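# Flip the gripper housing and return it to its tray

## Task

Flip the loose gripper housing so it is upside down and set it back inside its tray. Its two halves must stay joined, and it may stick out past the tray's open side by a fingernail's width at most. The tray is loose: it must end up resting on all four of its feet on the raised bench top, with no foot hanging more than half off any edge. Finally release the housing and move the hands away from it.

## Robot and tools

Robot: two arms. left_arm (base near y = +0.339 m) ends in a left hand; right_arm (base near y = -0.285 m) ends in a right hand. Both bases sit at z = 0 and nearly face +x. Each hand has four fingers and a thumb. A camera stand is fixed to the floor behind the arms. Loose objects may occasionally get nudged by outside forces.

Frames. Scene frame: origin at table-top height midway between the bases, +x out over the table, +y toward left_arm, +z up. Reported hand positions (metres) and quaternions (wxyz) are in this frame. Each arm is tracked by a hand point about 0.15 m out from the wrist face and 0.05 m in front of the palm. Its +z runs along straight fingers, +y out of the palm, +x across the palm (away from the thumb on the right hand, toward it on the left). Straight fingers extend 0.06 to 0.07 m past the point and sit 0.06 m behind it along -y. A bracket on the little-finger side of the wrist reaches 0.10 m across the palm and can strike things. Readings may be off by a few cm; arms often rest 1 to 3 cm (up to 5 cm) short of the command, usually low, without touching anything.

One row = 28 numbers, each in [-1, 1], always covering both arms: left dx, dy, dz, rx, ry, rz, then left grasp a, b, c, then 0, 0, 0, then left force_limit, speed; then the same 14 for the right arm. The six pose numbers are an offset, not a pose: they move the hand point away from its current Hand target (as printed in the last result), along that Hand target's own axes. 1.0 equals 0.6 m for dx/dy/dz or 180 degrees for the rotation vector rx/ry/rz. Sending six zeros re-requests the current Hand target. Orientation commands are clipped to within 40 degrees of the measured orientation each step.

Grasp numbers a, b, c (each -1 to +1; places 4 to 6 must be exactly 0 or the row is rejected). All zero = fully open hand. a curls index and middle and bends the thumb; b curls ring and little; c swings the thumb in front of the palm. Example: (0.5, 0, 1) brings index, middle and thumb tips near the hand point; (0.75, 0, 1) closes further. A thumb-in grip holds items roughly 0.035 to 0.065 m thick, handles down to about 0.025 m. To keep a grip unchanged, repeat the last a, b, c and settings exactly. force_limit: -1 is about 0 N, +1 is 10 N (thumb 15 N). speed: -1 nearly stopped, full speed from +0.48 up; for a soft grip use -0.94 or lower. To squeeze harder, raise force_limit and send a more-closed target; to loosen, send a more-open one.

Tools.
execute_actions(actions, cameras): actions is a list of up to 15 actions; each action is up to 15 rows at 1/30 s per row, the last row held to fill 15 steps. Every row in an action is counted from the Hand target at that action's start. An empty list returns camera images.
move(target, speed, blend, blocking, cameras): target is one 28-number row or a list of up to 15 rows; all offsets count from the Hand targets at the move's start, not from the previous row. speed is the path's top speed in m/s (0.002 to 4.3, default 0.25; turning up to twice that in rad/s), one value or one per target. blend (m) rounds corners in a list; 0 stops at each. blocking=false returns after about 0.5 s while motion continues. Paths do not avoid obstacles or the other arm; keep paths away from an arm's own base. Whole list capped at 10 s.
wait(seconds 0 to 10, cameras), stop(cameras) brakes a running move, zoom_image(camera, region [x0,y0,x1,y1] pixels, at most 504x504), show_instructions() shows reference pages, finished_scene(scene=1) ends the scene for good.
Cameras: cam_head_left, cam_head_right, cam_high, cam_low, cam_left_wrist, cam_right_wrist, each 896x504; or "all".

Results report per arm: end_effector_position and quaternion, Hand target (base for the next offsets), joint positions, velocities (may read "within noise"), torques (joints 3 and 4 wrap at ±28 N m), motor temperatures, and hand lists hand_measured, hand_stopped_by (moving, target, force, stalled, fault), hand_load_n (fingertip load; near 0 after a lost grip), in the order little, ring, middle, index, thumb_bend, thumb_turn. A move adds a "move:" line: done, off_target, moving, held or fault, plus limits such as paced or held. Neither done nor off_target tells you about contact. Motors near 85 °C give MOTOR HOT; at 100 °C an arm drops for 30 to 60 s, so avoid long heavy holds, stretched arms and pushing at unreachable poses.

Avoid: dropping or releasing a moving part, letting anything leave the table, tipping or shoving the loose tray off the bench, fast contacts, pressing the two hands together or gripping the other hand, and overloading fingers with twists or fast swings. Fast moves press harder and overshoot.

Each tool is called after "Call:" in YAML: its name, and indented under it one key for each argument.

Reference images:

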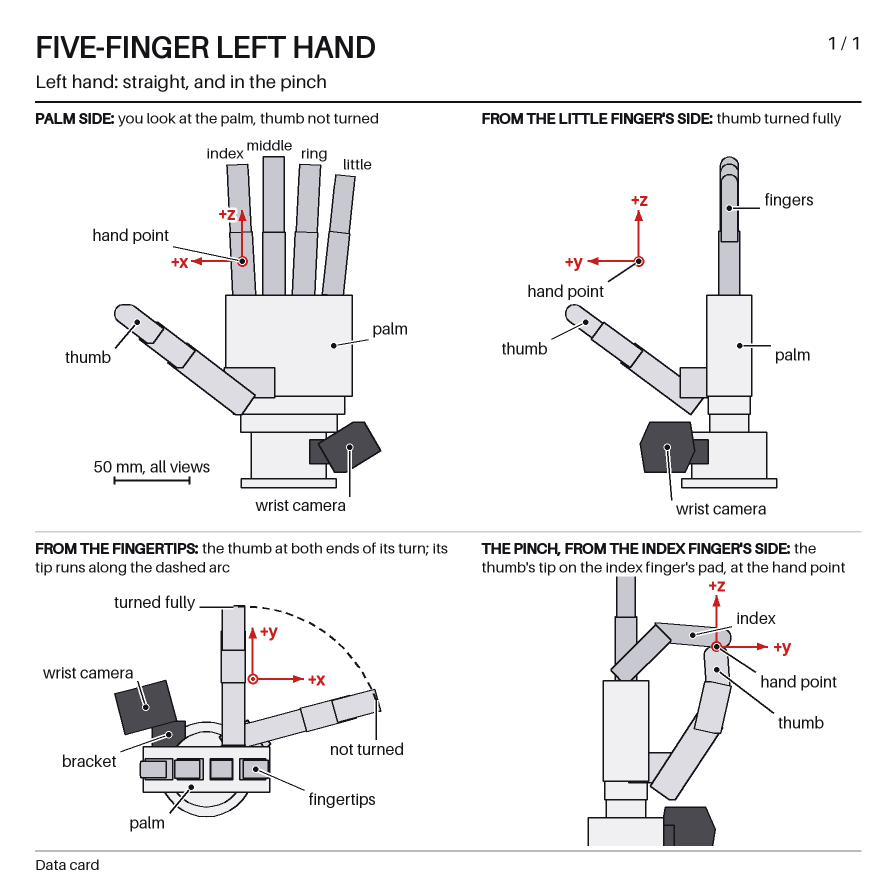

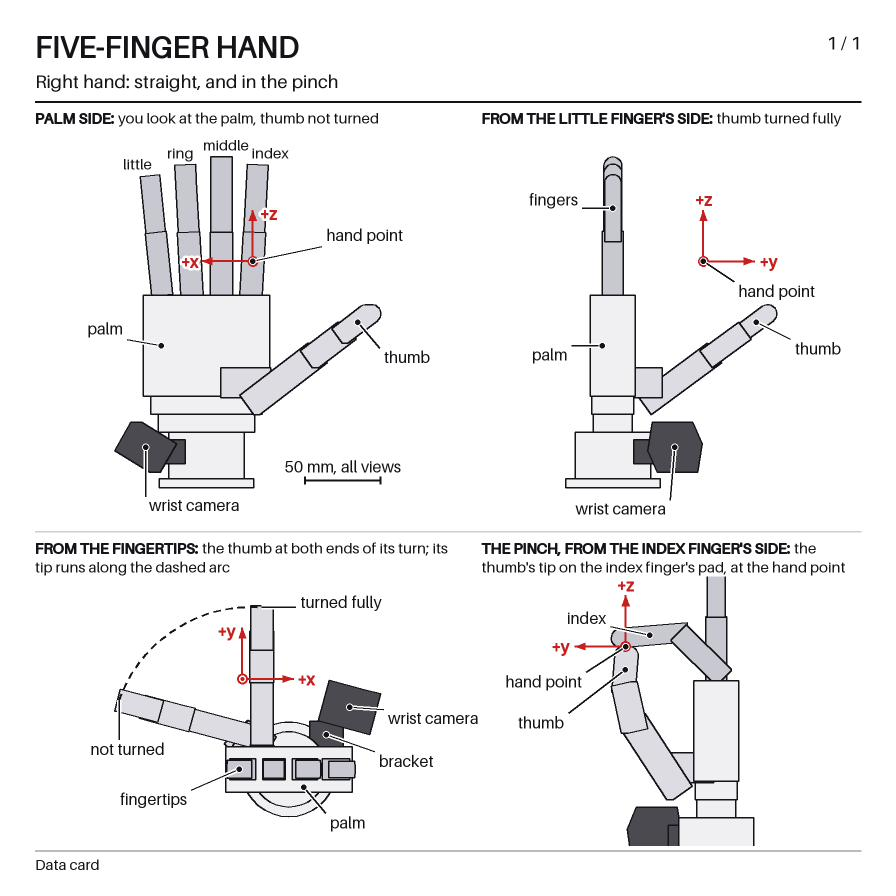

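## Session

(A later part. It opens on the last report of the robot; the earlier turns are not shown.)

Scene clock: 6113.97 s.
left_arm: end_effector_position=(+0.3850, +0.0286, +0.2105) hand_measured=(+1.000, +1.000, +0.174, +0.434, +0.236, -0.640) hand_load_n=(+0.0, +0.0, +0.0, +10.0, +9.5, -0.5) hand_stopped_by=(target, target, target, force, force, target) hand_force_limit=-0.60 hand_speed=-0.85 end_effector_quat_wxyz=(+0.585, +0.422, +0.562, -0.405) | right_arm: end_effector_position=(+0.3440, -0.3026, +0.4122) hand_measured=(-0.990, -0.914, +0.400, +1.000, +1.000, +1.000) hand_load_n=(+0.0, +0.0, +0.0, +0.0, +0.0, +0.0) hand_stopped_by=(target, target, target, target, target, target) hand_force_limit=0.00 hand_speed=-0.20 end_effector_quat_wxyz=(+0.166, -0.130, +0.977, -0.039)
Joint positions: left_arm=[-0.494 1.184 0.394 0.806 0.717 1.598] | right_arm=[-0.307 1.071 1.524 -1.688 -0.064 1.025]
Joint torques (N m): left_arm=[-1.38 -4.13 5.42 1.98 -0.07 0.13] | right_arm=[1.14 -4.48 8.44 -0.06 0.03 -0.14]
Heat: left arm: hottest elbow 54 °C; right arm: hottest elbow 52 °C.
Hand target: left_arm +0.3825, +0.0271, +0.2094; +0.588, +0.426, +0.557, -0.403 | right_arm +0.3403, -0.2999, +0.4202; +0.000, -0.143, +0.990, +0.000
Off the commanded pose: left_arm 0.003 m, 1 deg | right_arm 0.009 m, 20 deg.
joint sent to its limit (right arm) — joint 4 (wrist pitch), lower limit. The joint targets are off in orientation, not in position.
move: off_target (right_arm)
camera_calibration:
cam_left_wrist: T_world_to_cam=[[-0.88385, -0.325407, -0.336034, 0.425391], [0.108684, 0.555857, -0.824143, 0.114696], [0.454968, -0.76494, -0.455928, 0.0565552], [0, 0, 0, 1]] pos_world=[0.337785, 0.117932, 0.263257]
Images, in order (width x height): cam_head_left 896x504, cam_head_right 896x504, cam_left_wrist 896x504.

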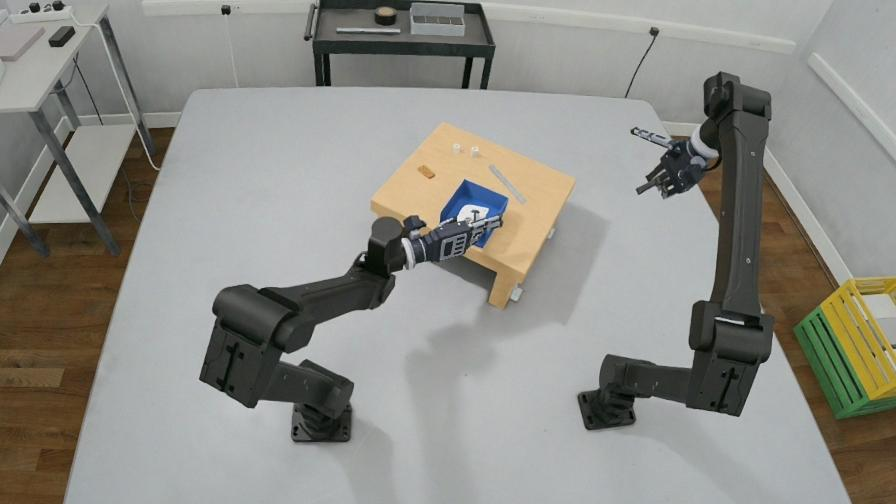

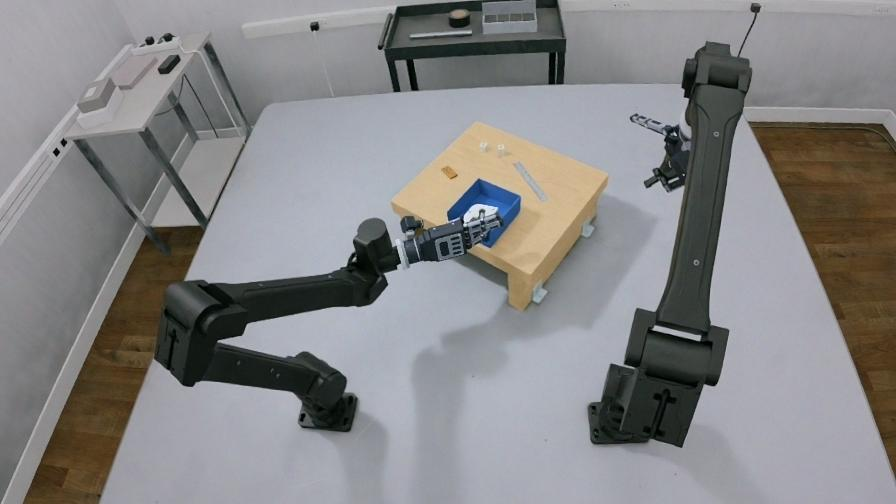

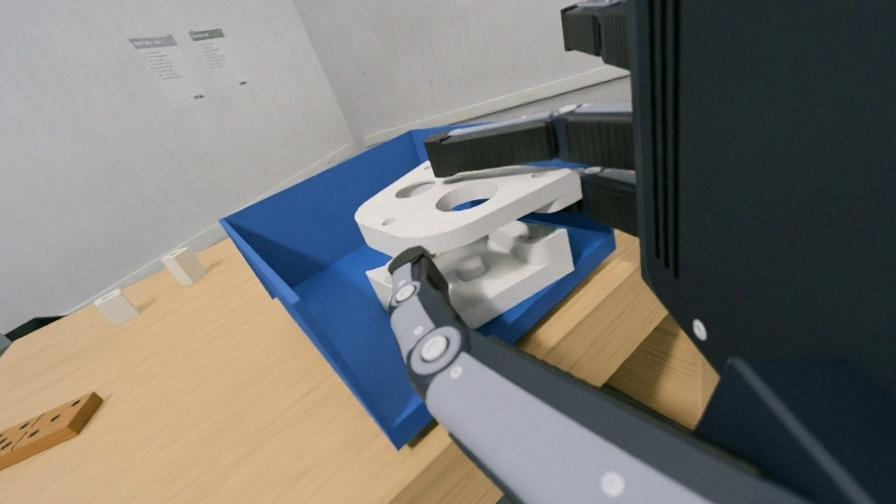

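Call:
execute_actions:
  actions: []
  cameras: ["cam_head_left","cam_head_right","cam_left_wrist","cam_high"]

Scene clock: 6166.07 s.
left_arm: end_effector_position=(+0.3850, +0.0286, +0.2105) hand_measured=(+1.000, +1.000, +0.174, +0.434, +0.236, -0.640) hand_load_n=(+0.0, +0.0, +0.0, +10.0, +9.0, +0.0) hand_stopped_by=(target, target, target, force, force, target) hand_force_limit=-0.60 hand_speed=-0.85 end_effector_quat_wxyz=(+0.585, +0.422, +0.562, -0.405) | right_arm: end_effector_position=(+0.3440, -0.3026, +0.4122) hand_measured=(-0.990, -0.914, +0.400, +1.000, +1.000, +1.000) hand_load_n=(+0.0, +0.0, +0.0, +0.0, +0.0, +0.0) hand_stopped_by=(target, target, target, target, target, target) hand_force_limit=0.00 hand_speed=-0.20 end_effector_quat_wxyz=(+0.166, -0.130, +0.977, -0.039)
Joint positions: left_arm=[-0.494 1.184 0.394 0.806 0.717 1.598] | right_arm=[-0.307 1.071 1.524 -1.688 -0.064 1.025]
Joint velocities: within noise
Joint torques (N m): left_arm=[-1.32 -4.25 5.42 1.94 -0.08 0.13] | right_arm=[1.14 -4.48 8.44 -0.06 0.03 -0.14]
Motor temperatures (°C): left_arm=[35 35 53 34 38 32] | right_arm=[37 38 51 35 34 34]
Heat: left arm: hottest elbow 53 °C; right arm: hottest elbow 51 °C.
Hand target: left_arm +0.3825, +0.0271, +0.2094; +0.588, +0.426, +0.557, -0.403 | right_arm +0.3403, -0.2999, +0.4202; +0.000, -0.143, +0.990, +0.000
Off the commanded pose: left_arm 0.003 m, 1 deg | right_arm 0.009 m, 20 deg.
camera_calibration:
cam_left_wrist: T_world_to_cam=[[-0.88385, -0.325407, -0.336034, 0.425391], [0.108684, 0.555857, -0.824143, 0.114696], [0.454968, -0.76494, -0.455928, 0.0565552], [0, 0, 0, 1]] pos_world=[0.337785, 0.117932, 0.263257]
Images, in order (width x height): cam_head_left 896x504, cam_head_right 896x504, cam_high 896x504, cam_left_wrist 896x504.

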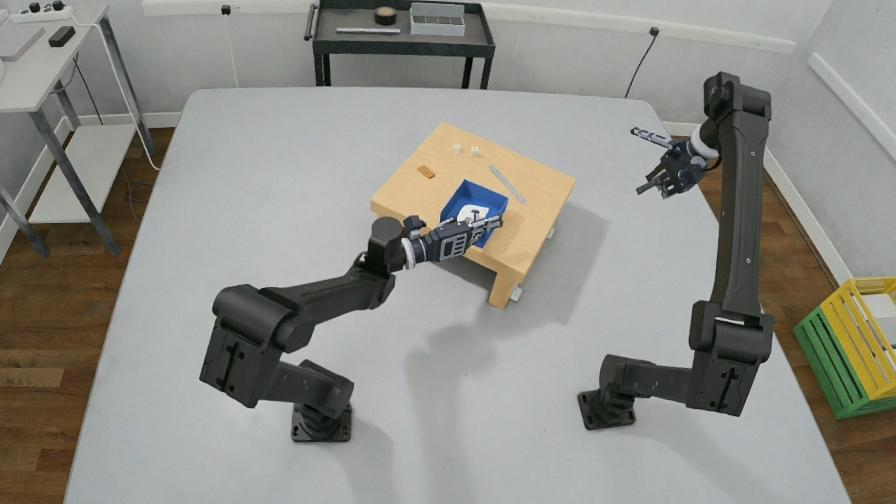

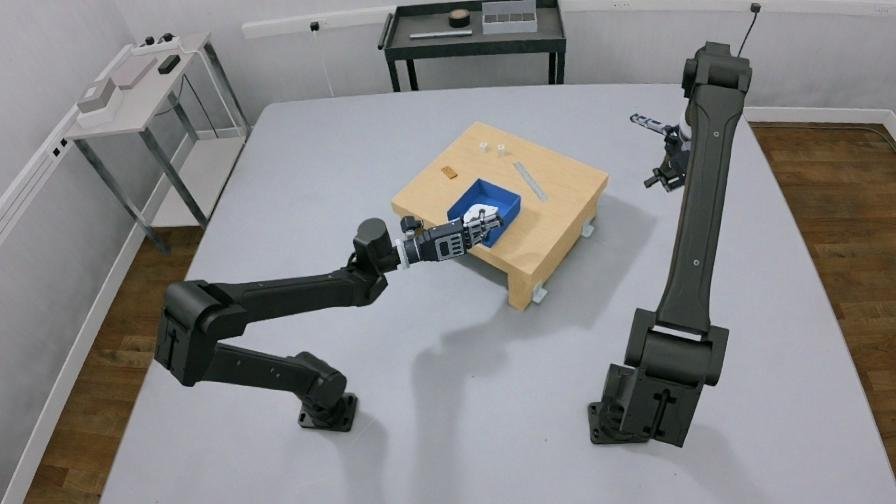

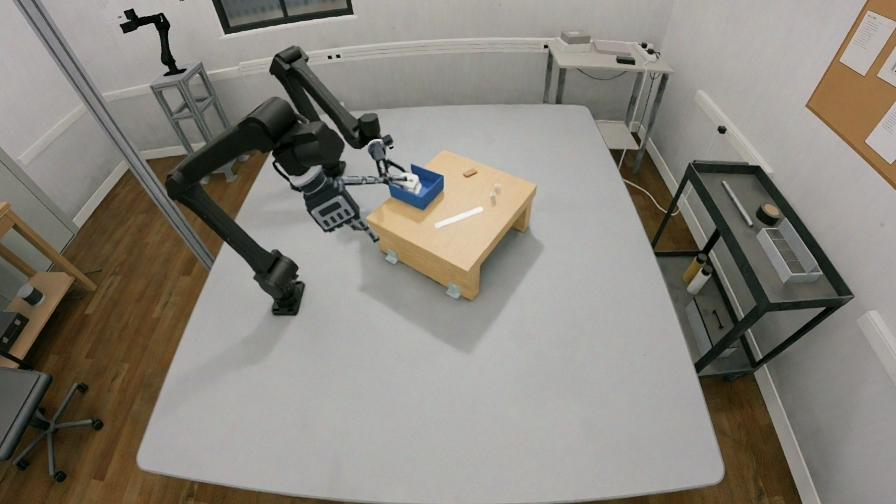

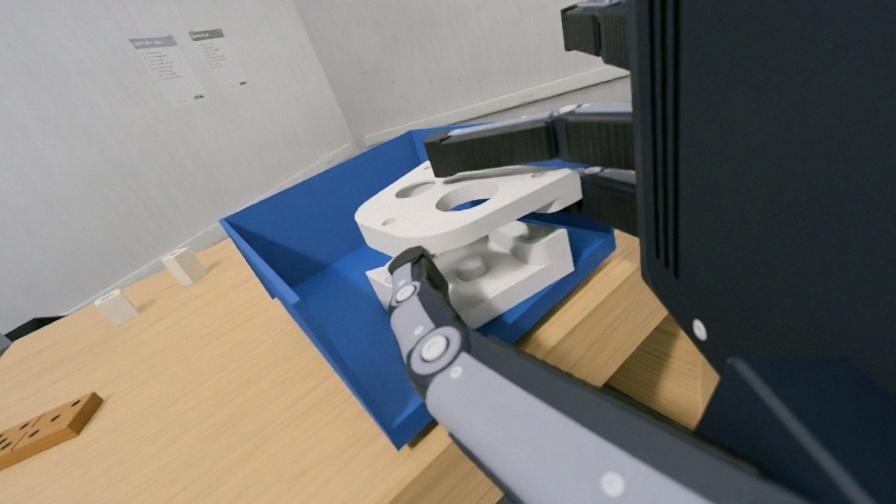

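Call:
zoom_image:
  camera: "cam_left_wrist"
  region: [330, 130, 640, 340]

Call:
zoom_image:
  camera: "cam_head_left"
  region: [430, 170, 530, 260]

Call:
zoom_image:
  camera: "cam_high"
  region: [370, 150, 470, 220]

Scaled by 1.626 from the camera's 896x504 image, which has a finer 1280x720 frame.

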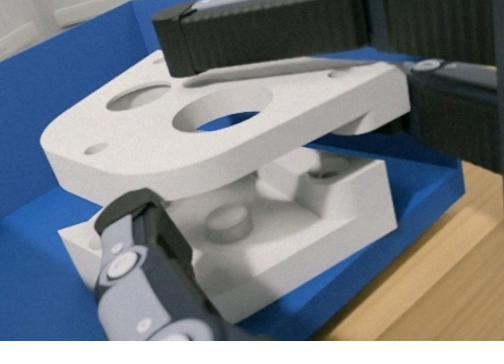

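Scaled by 5.040 from the camera's 896x504 image, which has a finer 1280x720 frame.

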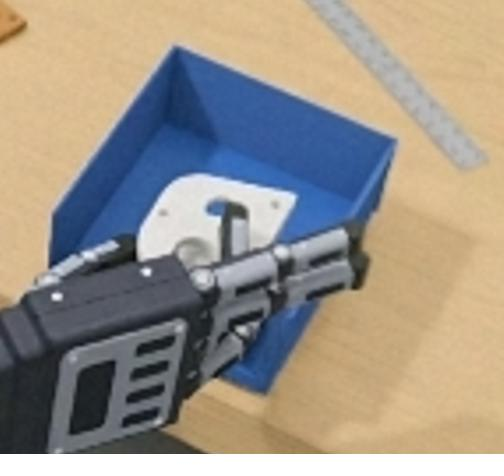

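Scaled by 5.040 from the camera's 896x504 image, which has a finer 1280x720 frame.

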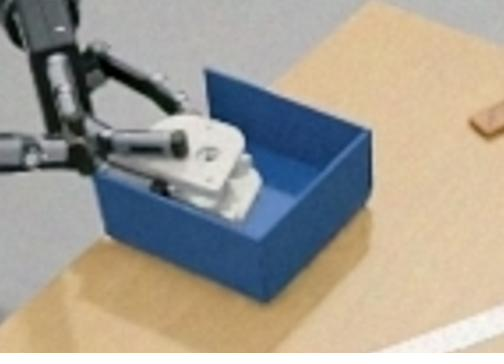

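Call:
move:
  target: [0.0189,-0.0029,0.0013,0,0,0, 0.6,-1,0.82,0,0,0,-0.6,-0.85, 0,0,0,0,0,0, 0.1,1,-1,0,0,0,0.0,-0.2]
  speed: 0.02
  cameras: ["cam_left_wrist","cam_head_left","cam_head_right"]

Scene clock: 6187.63 s.
left_arm: end_effector_position=(+0.3843, +0.0273, +0.2015) hand_measured=(+1.000, +1.000, +0.174, +0.434, +0.236, -0.640) hand_load_n=(+0.0, +0.0, +0.0, +10.0, +9.0, -0.5) hand_stopped_by=(target, target, target, force, force, target) hand_force_limit=-0.60 hand_speed=-0.85 end_effector_quat_wxyz=(+0.587, +0.422, +0.560, -0.405) | right_arm: end_effector_position=(+0.3440, -0.3026, +0.4122) hand_measured=(-0.990, -0.914, +0.400, +1.000, +1.000, +1.000) hand_load_n=(+0.0, +0.0, +0.5, +0.0, +0.0, +0.0) hand_stopped_by=(target, target, target, target, target, target) hand_force_limit=0.00 hand_speed=-0.20 end_effector_quat_wxyz=(+0.166, -0.130, +0.977, -0.039)
Joint positions: left_arm=[-0.499 1.221 0.381 0.862 0.712 1.598] | right_arm=[-0.307 1.071 1.524 -1.688 -0.064 1.025]
Joint torques (N m): left_arm=[-1.44 -4.01 5.14 1.89 -0.11 0.13] | right_arm=[1.08 -4.48 8.43 -0.06 0.03 -0.14]
Heat: left arm: hottest elbow 52 °C; right arm: hottest elbow 51 °C.
Hand target: left_arm +0.3817, +0.0259, +0.1979; +0.588, +0.426, +0.557, -0.403 | right_arm +0.3403, -0.2999, +0.4202; +0.000, -0.143, +0.990, +0.000
Off the commanded pose: left_arm 0.005 m, 1 deg | right_arm 0.009 m, 20 deg.
joint sent to its limit (right arm) — joint 4 (wrist pitch), lower limit. The joint targets are off in orientation, not in position.
move: off_target (right_arm)
camera_calibration:
cam_left_wrist: T_world_to_cam=[[-0.882333, -0.326039, -0.339393, 0.421495], [0.112991, 0.553305, -0.82528, 0.106802], [0.456861, -0.76652, -0.45136, 0.0502297], [0, 0, 0, 1]] pos_world=[0.336884, 0.116832, 0.253866]
Images, in order (width x height): cam_head_left 896x504, cam_head_right 896x504, cam_left_wrist 896x504.

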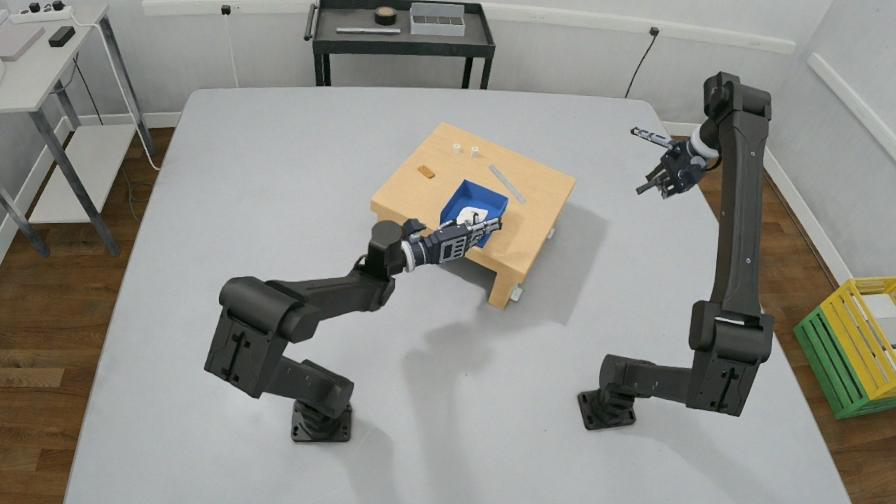

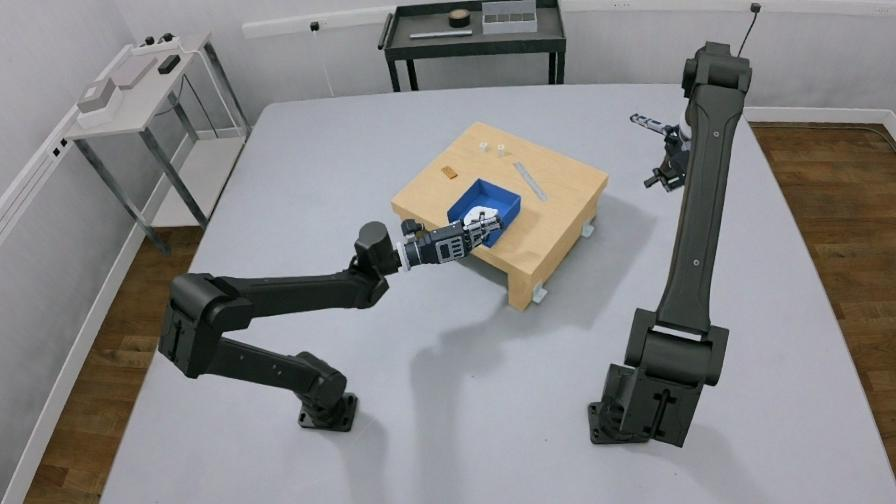

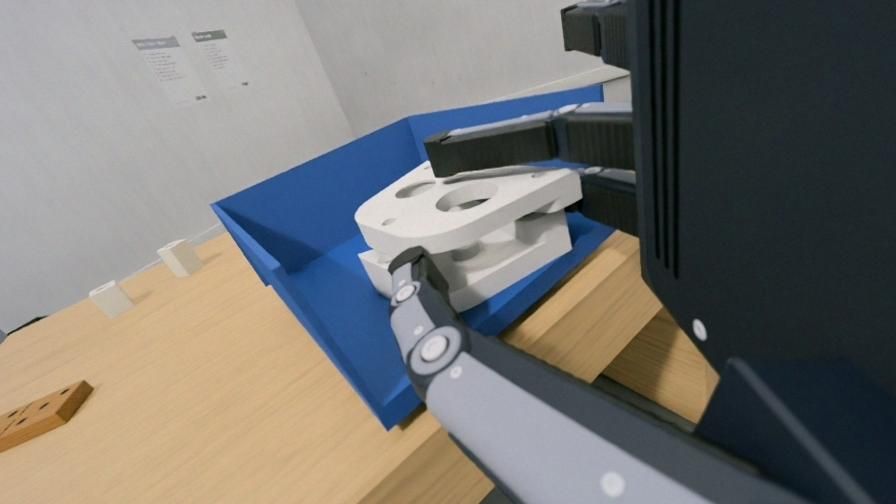

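Call:
zoom_image:
  camera: "cam_left_wrist"
  region: [330, 150, 610, 340]

Call:
zoom_image:
  camera: "cam_head_left"
  region: [440, 175, 500, 235]

Call:
zoom_image:
  camera: "cam_head_right"
  region: [450, 175, 510, 235]

Scaled by 1.800 from the camera's 896x504 image, which has a finer 1280x720 frame.

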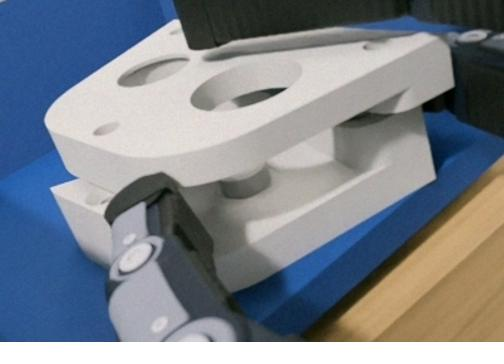

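Scaled by 8.400 from the camera's 896x504 image, which has a finer 1280x720 frame.

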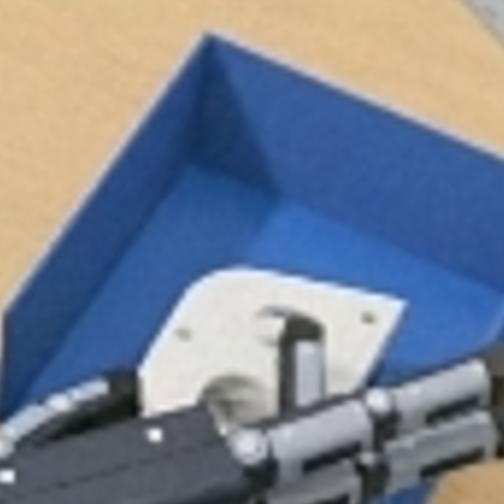

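Scaled by 8.400 from the camera's 896x504 image, which has a finer 1280x720 frame.

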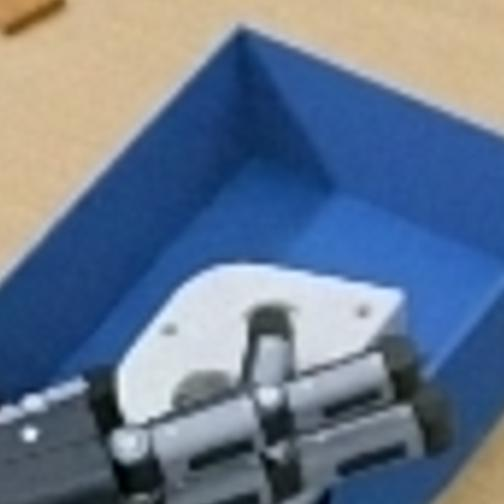

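Call:
zoom_image:
  camera: "cam_left_wrist"
  region: [340, 200, 480, 300]

Call:
zoom_image:
  camera: "cam_left_wrist"
  region: [470, 150, 610, 250]

Scaled by 3.600 from the camera's 896x504 image, which has a finer 1280x720 frame.

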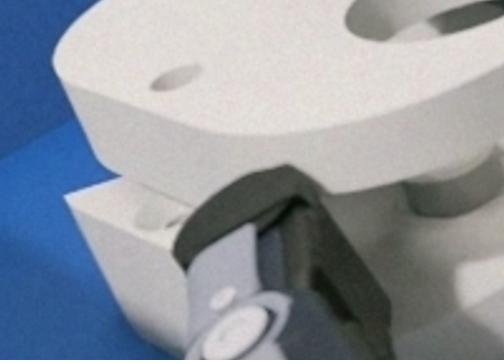

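Scaled by 3.600 from the camera's 896x504 image, which has a finer 1280x720 frame.

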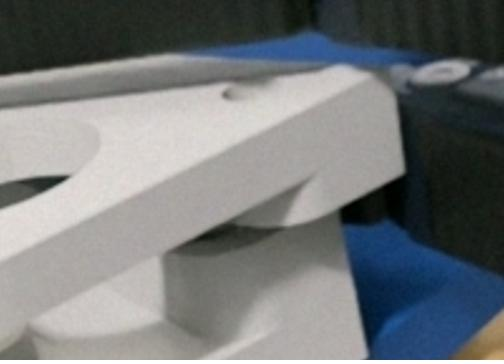

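Call:
move:
  target: [0.0058,0,0,0,0,0, 0.6,-1,0.82,0,0,0,-0.6,-0.85, 0,0,0,0,0,0, 0.1,1,-1,0,0,0,0.0,-0.2]
  speed: 0.02
  cameras: ["cam_left_wrist","cam_head_left","cam_head_right"]

Scene clock: 6241.37 s.
left_arm: end_effector_position=(+0.3854, +0.0267, +0.2014) hand_measured=(+1.000, +1.000, +0.174, +0.434, +0.236, -0.640) hand_load_n=(+0.0, +0.0, +0.0, +10.0, +9.5, -0.5) hand_stopped_by=(target, target, target, force, force, target) hand_force_limit=-0.60 hand_speed=-0.85 end_effector_quat_wxyz=(+0.589, +0.422, +0.557, -0.405) | right_arm: end_effector_position=(+0.3440, -0.3026, +0.4122) hand_measured=(-0.990, -0.914, +0.400, +1.000, +1.000, +1.000) hand_load_n=(+0.0, +0.0, +0.0, +0.0, +0.0, +0.0) hand_stopped_by=(target, target, target, target, target, target) hand_force_limit=0.00 hand_speed=-0.20 end_effector_quat_wxyz=(+0.166, -0.130, +0.977, -0.039)
Joint positions: left_arm=[-0.499 1.232 0.381 0.881 0.712 1.598] | right_arm=[-0.307 1.071 1.524 -1.688 -0.064 1.025]
Joint torques (N m): left_arm=[-1.32 -3.9 4.82 1.8 -0.09 0.14] | right_arm=[1.14 -4.48 8.44 -0.06 0.03 -0.14]
Heat: left arm: hottest elbow 51 °C; right arm: hottest elbow 51 °C.
Hand target: left_arm +0.3818, +0.0259, +0.1945; +0.588, +0.426, +0.557, -0.403 | right_arm +0.3403, -0.2999, +0.4202; +0.000, -0.143, +0.990, +0.000
Off the commanded pose: left_arm 0.008 m, 1 deg | right_arm 0.009 m, 20 deg.
joint sent to its limit (right arm) — joint 4 (wrist pitch), lower limit. The joint targets are off in orientation, not in position.
move: off_target (right_arm)
camera_calibration:
cam_left_wrist: T_world_to_cam=[[-0.880068, -0.327443, -0.343891, 0.422217], [0.118343, 0.550115, -0.826661, 0.105125], [0.459864, -0.768215, -0.445389, 0.0468773], [0, 0, 0, 1]] pos_world=[0.337582, 0.116433, 0.252978]
Images, in order (width x height): cam_head_left 896x504, cam_head_right 896x504, cam_left_wrist 896x504.

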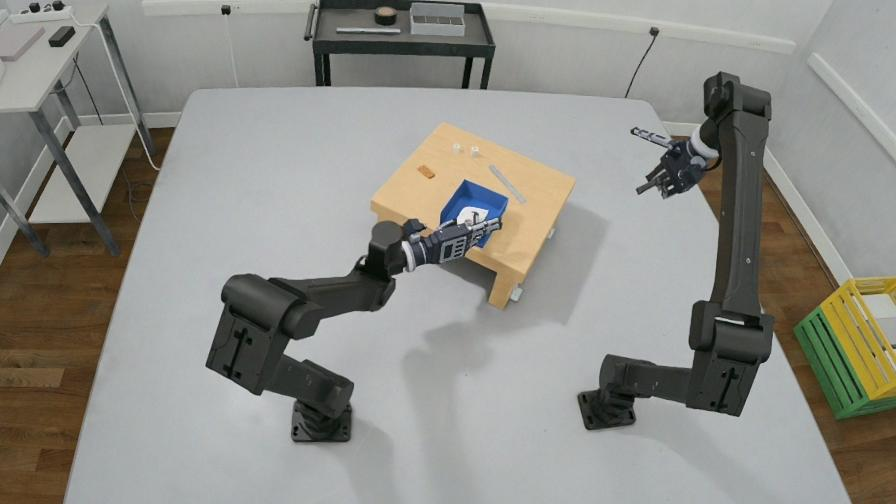

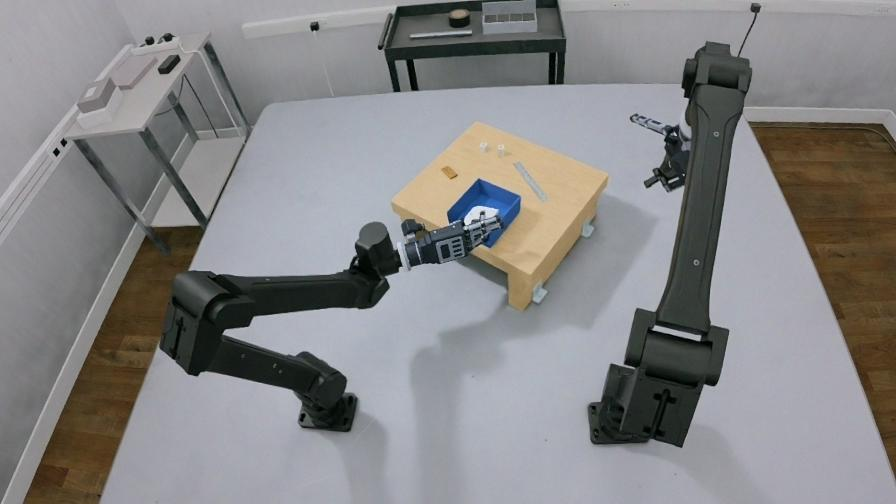

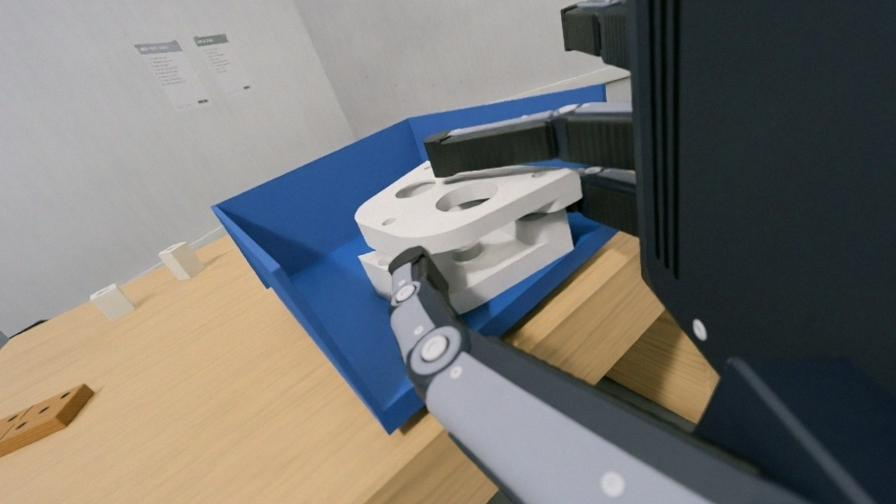

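Call:
move:
  target:
    - [-0.0958,0.0074,-0.0153,0,0,0, 0.6,-1,0.82,0,0,0,-0.6,-0.85, 0,0,0,0,0,0, 0.1,1,-1,0,0,0,0.0,-0.2]
    - [-0.0958,0.0033,-0.0028,0,0,0, 0.6,-1,0.82,0,0,0,-0.6,-0.85, 0,0,0,0,0,0, 0.1,1,-1,0,0,0,0.0,-0.2]
    - [-0.0168,-0.0008,-0.0041,0,0,0, 0.6,-1,0.82,0,0,0,-0.6,-0.85, 0,0,0,0,0,0, 0.1,1,-1,0,0,0,0.0,-0.2]
  speed: 0.05
  cameras: ["cam_left_wrist","cam_head_left","cam_head_right"]

Scene clock: 6276.83 s.
left_arm: end_effector_position=(+0.3824, +0.0297, +0.2052) hand_measured=(+1.000, +1.000, +0.174, +0.434, +0.236, -0.640) hand_load_n=(+0.0, +0.0, +0.0, +10.0, +9.0, -0.5) hand_stopped_by=(target, target, target, force, force, target) hand_force_limit=-0.60 hand_speed=-0.85 end_effector_quat_wxyz=(+0.585, +0.422, +0.562, -0.405) | right_arm: end_effector_position=(+0.3440, -0.3026, +0.4122) hand_measured=(-0.990, -0.914, +0.400, +1.000, +1.000, +1.000) hand_load_n=(+0.0, +0.0, +0.0, +0.0, +0.0, +0.0) hand_stopped_by=(target, target, target, target, target, target) hand_force_limit=0.00 hand_speed=-0.20 end_effector_quat_wxyz=(+0.166, -0.130, +0.977, -0.039)
Joint positions: left_arm=[-0.495 1.193 0.381 0.827 0.715 1.599] | right_arm=[-0.307 1.071 1.524 -1.688 -0.064 1.025]
Joint torques (N m): left_arm=[-1.38 -4.07 5.39 1.95 -0.08 0.13] | right_arm=[1.14 -4.48 8.44 -0.08 0.03 -0.14]
Heat: left arm: hottest elbow 50 °C; right arm: hottest elbow 51 °C.
Hand target: left_arm +0.3801, +0.0280, +0.2044; +0.588, +0.426, +0.557, -0.403 | right_arm +0.3403, -0.2999, +0.4202; +0.000, -0.143, +0.990, +0.000
Off the commanded pose: left_arm 0.003 m, 1 deg | right_arm 0.009 m, 20 deg.
joint sent to its limit (right arm) — joint 4 (wrist pitch), lower limit. The joint targets are off in orientation, not in position.
move: off_target (right_arm)
camera_calibration:
cam_left_wrist: T_world_to_cam=[[-0.883931, -0.32523, -0.335993, 0.421698], [0.1085, 0.556266, -0.823891, 0.110029], [0.454856, -0.764718, -0.456413, 0.056345], [0, 0, 0, 1]] pos_world=[0.335185, 0.119032, 0.258056]
Images, in order (width x height): cam_head_left 896x504, cam_head_right 896x504, cam_left_wrist 896x504.

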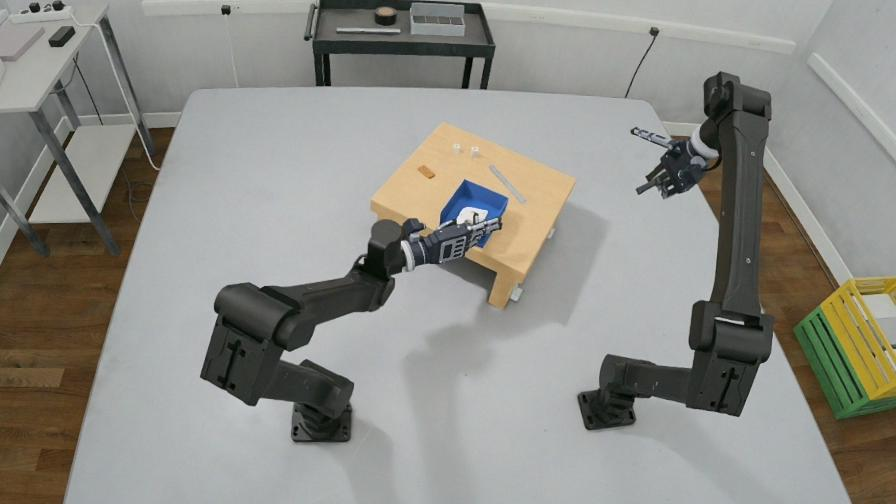

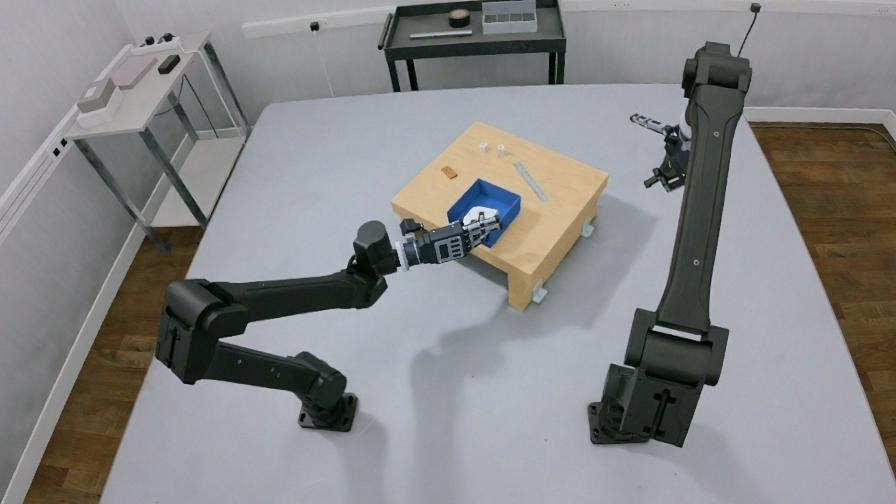

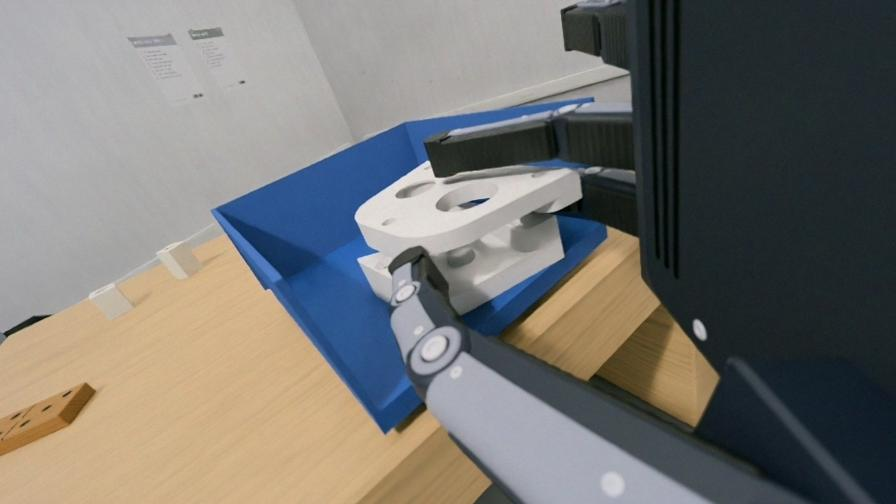

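Call:
zoom_image:
  camera: "cam_left_wrist"
  region: [340, 200, 480, 300]

Call:
zoom_image:
  camera: "cam_head_left"
  region: [440, 175, 500, 235]

Call:
zoom_image:
  camera: "cam_head_right"
  region: [450, 175, 510, 235]

Scaled by 3.600 from the camera's 896x504 image, which has a finer 1280x720 frame.

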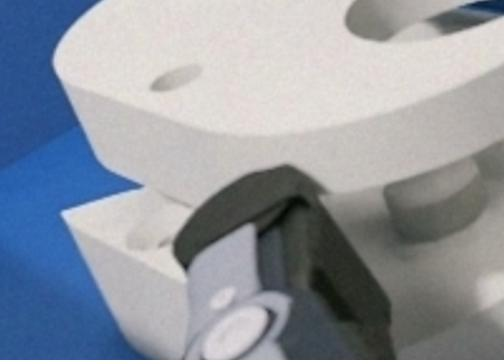

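Scaled by 8.400 from the camera's 896x504 image, which has a finer 1280x720 frame.

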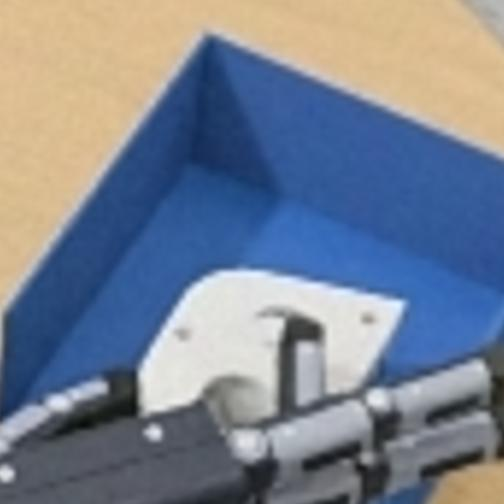

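Scaled by 8.400 from the camera's 896x504 image, which has a finer 1280x720 frame.

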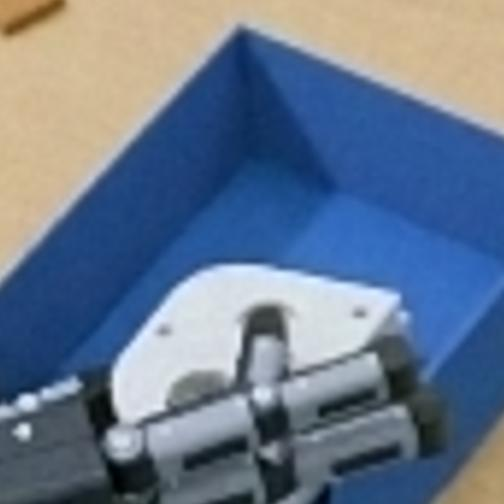

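Call:
zoom_image:
  camera: "cam_head_left"
  region: [455, 200, 495, 225]

Call:
zoom_image:
  camera: "cam_head_right"
  region: [462, 200, 502, 225]

Scaled by 12.600 from the camera's 896x504 image, which has a finer 1280x720 frame.

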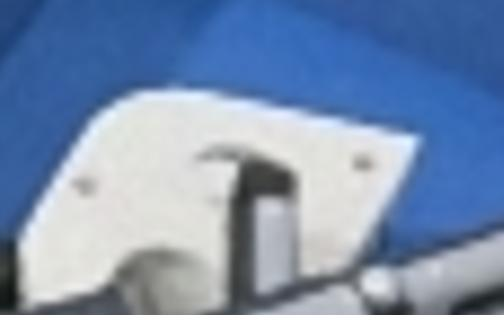

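Scaled by 12.600 from the camera's 896x504 image, which has a finer 1280x720 frame.

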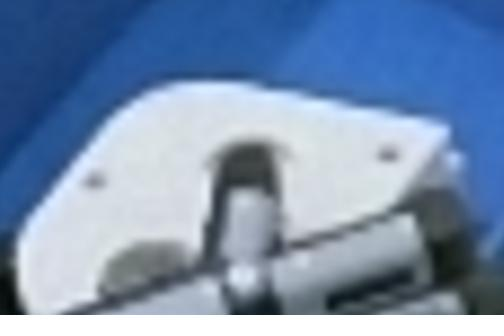

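Call:
execute_actions:
  actions: []
  cameras: ["cam_high","cam_low","cam_right_wrist"]

Call:
zoom_image:
  camera: "cam_high"
  region: [375, 155, 445, 215]

Call:
zoom_image:
  camera: "cam_low"
  region: [400, 200, 520, 300]

Scene clock: 6348.67 s.
left_arm: end_effector_position=(+0.3824, +0.0297, +0.2052) hand_measured=(+1.000, +1.000, +0.174, +0.434, +0.236, -0.640) hand_load_n=(+0.0, +0.0, -0.5, +10.0, +9.0, -0.5) hand_stopped_by=(target, target, target, force, force, target) hand_force_limit=-0.60 hand_speed=-0.85 end_effector_quat_wxyz=(+0.585, +0.422, +0.562, -0.405) | right_arm: end_effector_position=(+0.3440, -0.3026, +0.4122) hand_measured=(-0.990, -0.914, +0.400, +1.000, +1.000, +1.000) hand_load_n=(+0.0, +0.0, +0.0, +0.0, +0.0, +0.0) hand_stopped_by=(target, target, target, target, target, target) hand_force_limit=0.00 hand_speed=-0.20 end_effector_quat_wxyz=(+0.166, -0.130, +0.977, -0.039)
Joint positions: left_arm=[-0.495 1.193 0.381 0.827 0.715 1.599] | right_arm=[-0.307 1.071 1.524 -1.688 -0.064 1.025]
Joint velocities: within noise
Joint torques (N m): left_arm=[-1.38 -4.19 5.41 1.92 -0.09 0.13] | right_arm=[1.14 -4.48 8.44 -0.06 0.03 -0.14]
Motor temperatures (°C): left_arm=[35 35 50 34 38 32] | right_arm=[37 38 51 35 34 34]
Heat: left arm: hottest elbow 50 °C; right arm: hottest elbow 51 °C.
Hand target: left_arm +0.3801, +0.0280, +0.2044; +0.588, +0.426, +0.557, -0.403 | right_arm +0.3403, -0.2999, +0.4202; +0.000, -0.143, +0.990, +0.000
Off the commanded pose: left_arm 0.003 m, 1 deg | right_arm 0.009 m, 20 deg.
camera_calibration:
cam_right_wrist: T_world_to_cam=[[-0.518288, 0.827684, -0.215214, 0.513037], [0.512528, 0.502068, 0.696593, -0.307283], [0.684611, 0.250733, -0.684427, 0.236962], [0, 0, 0, 1]] pos_world=[0.261165, -0.32977, 0.486647]
Images, in order (width x height): cam_high 896x504, cam_low 896x504, cam_right_wrist 896x504.

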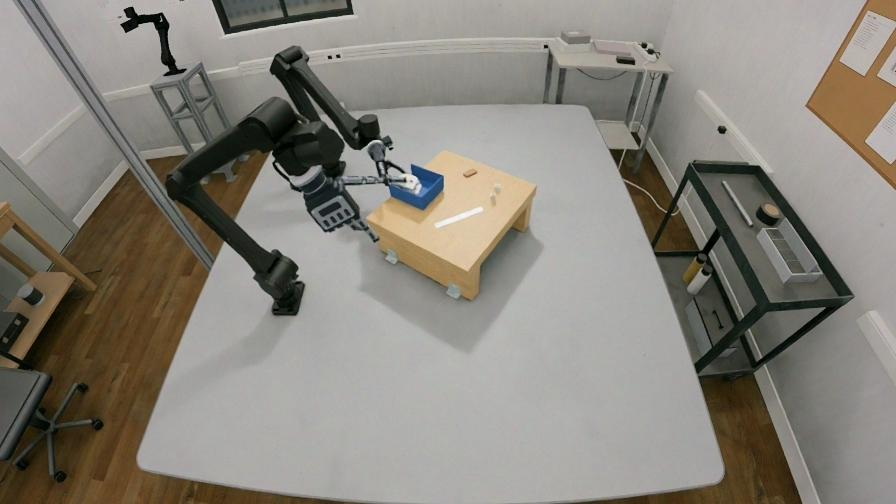

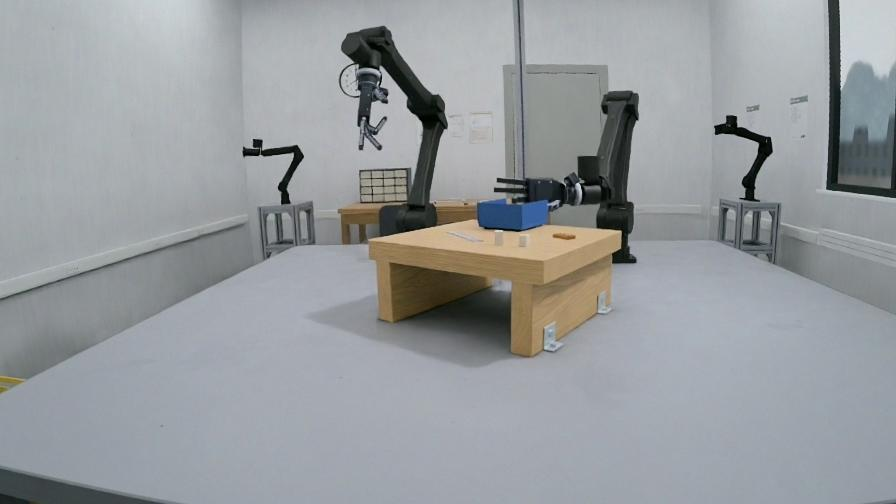

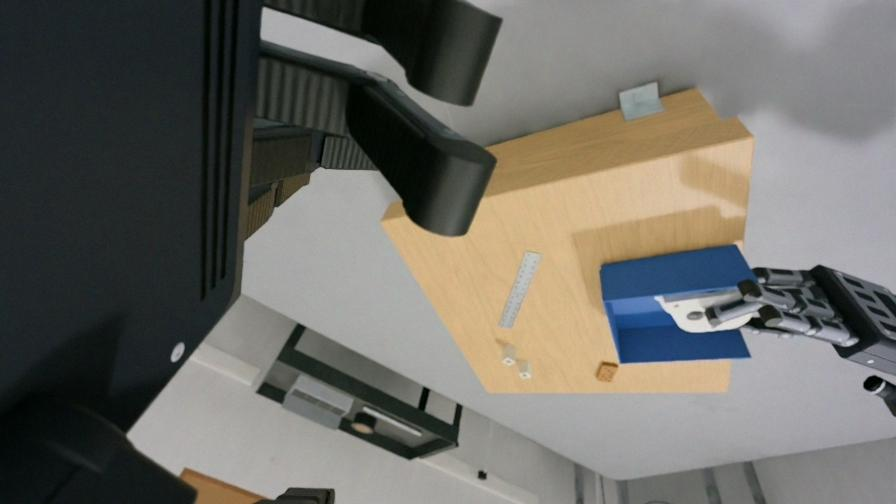

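Scaled by 7.200 from the camera's 896x504 image, which has a finer 1280x720 frame.

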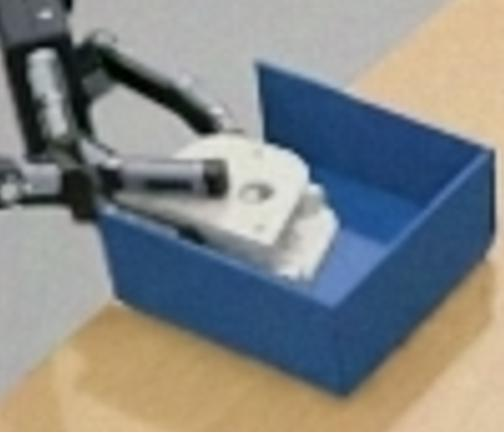

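Scaled by 4.200 from the camera's 896x504 image, which has a finer 1280x720 frame.

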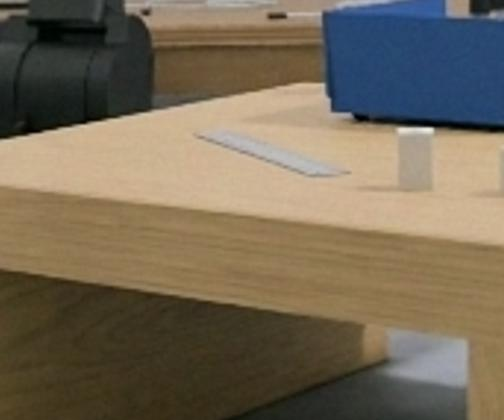

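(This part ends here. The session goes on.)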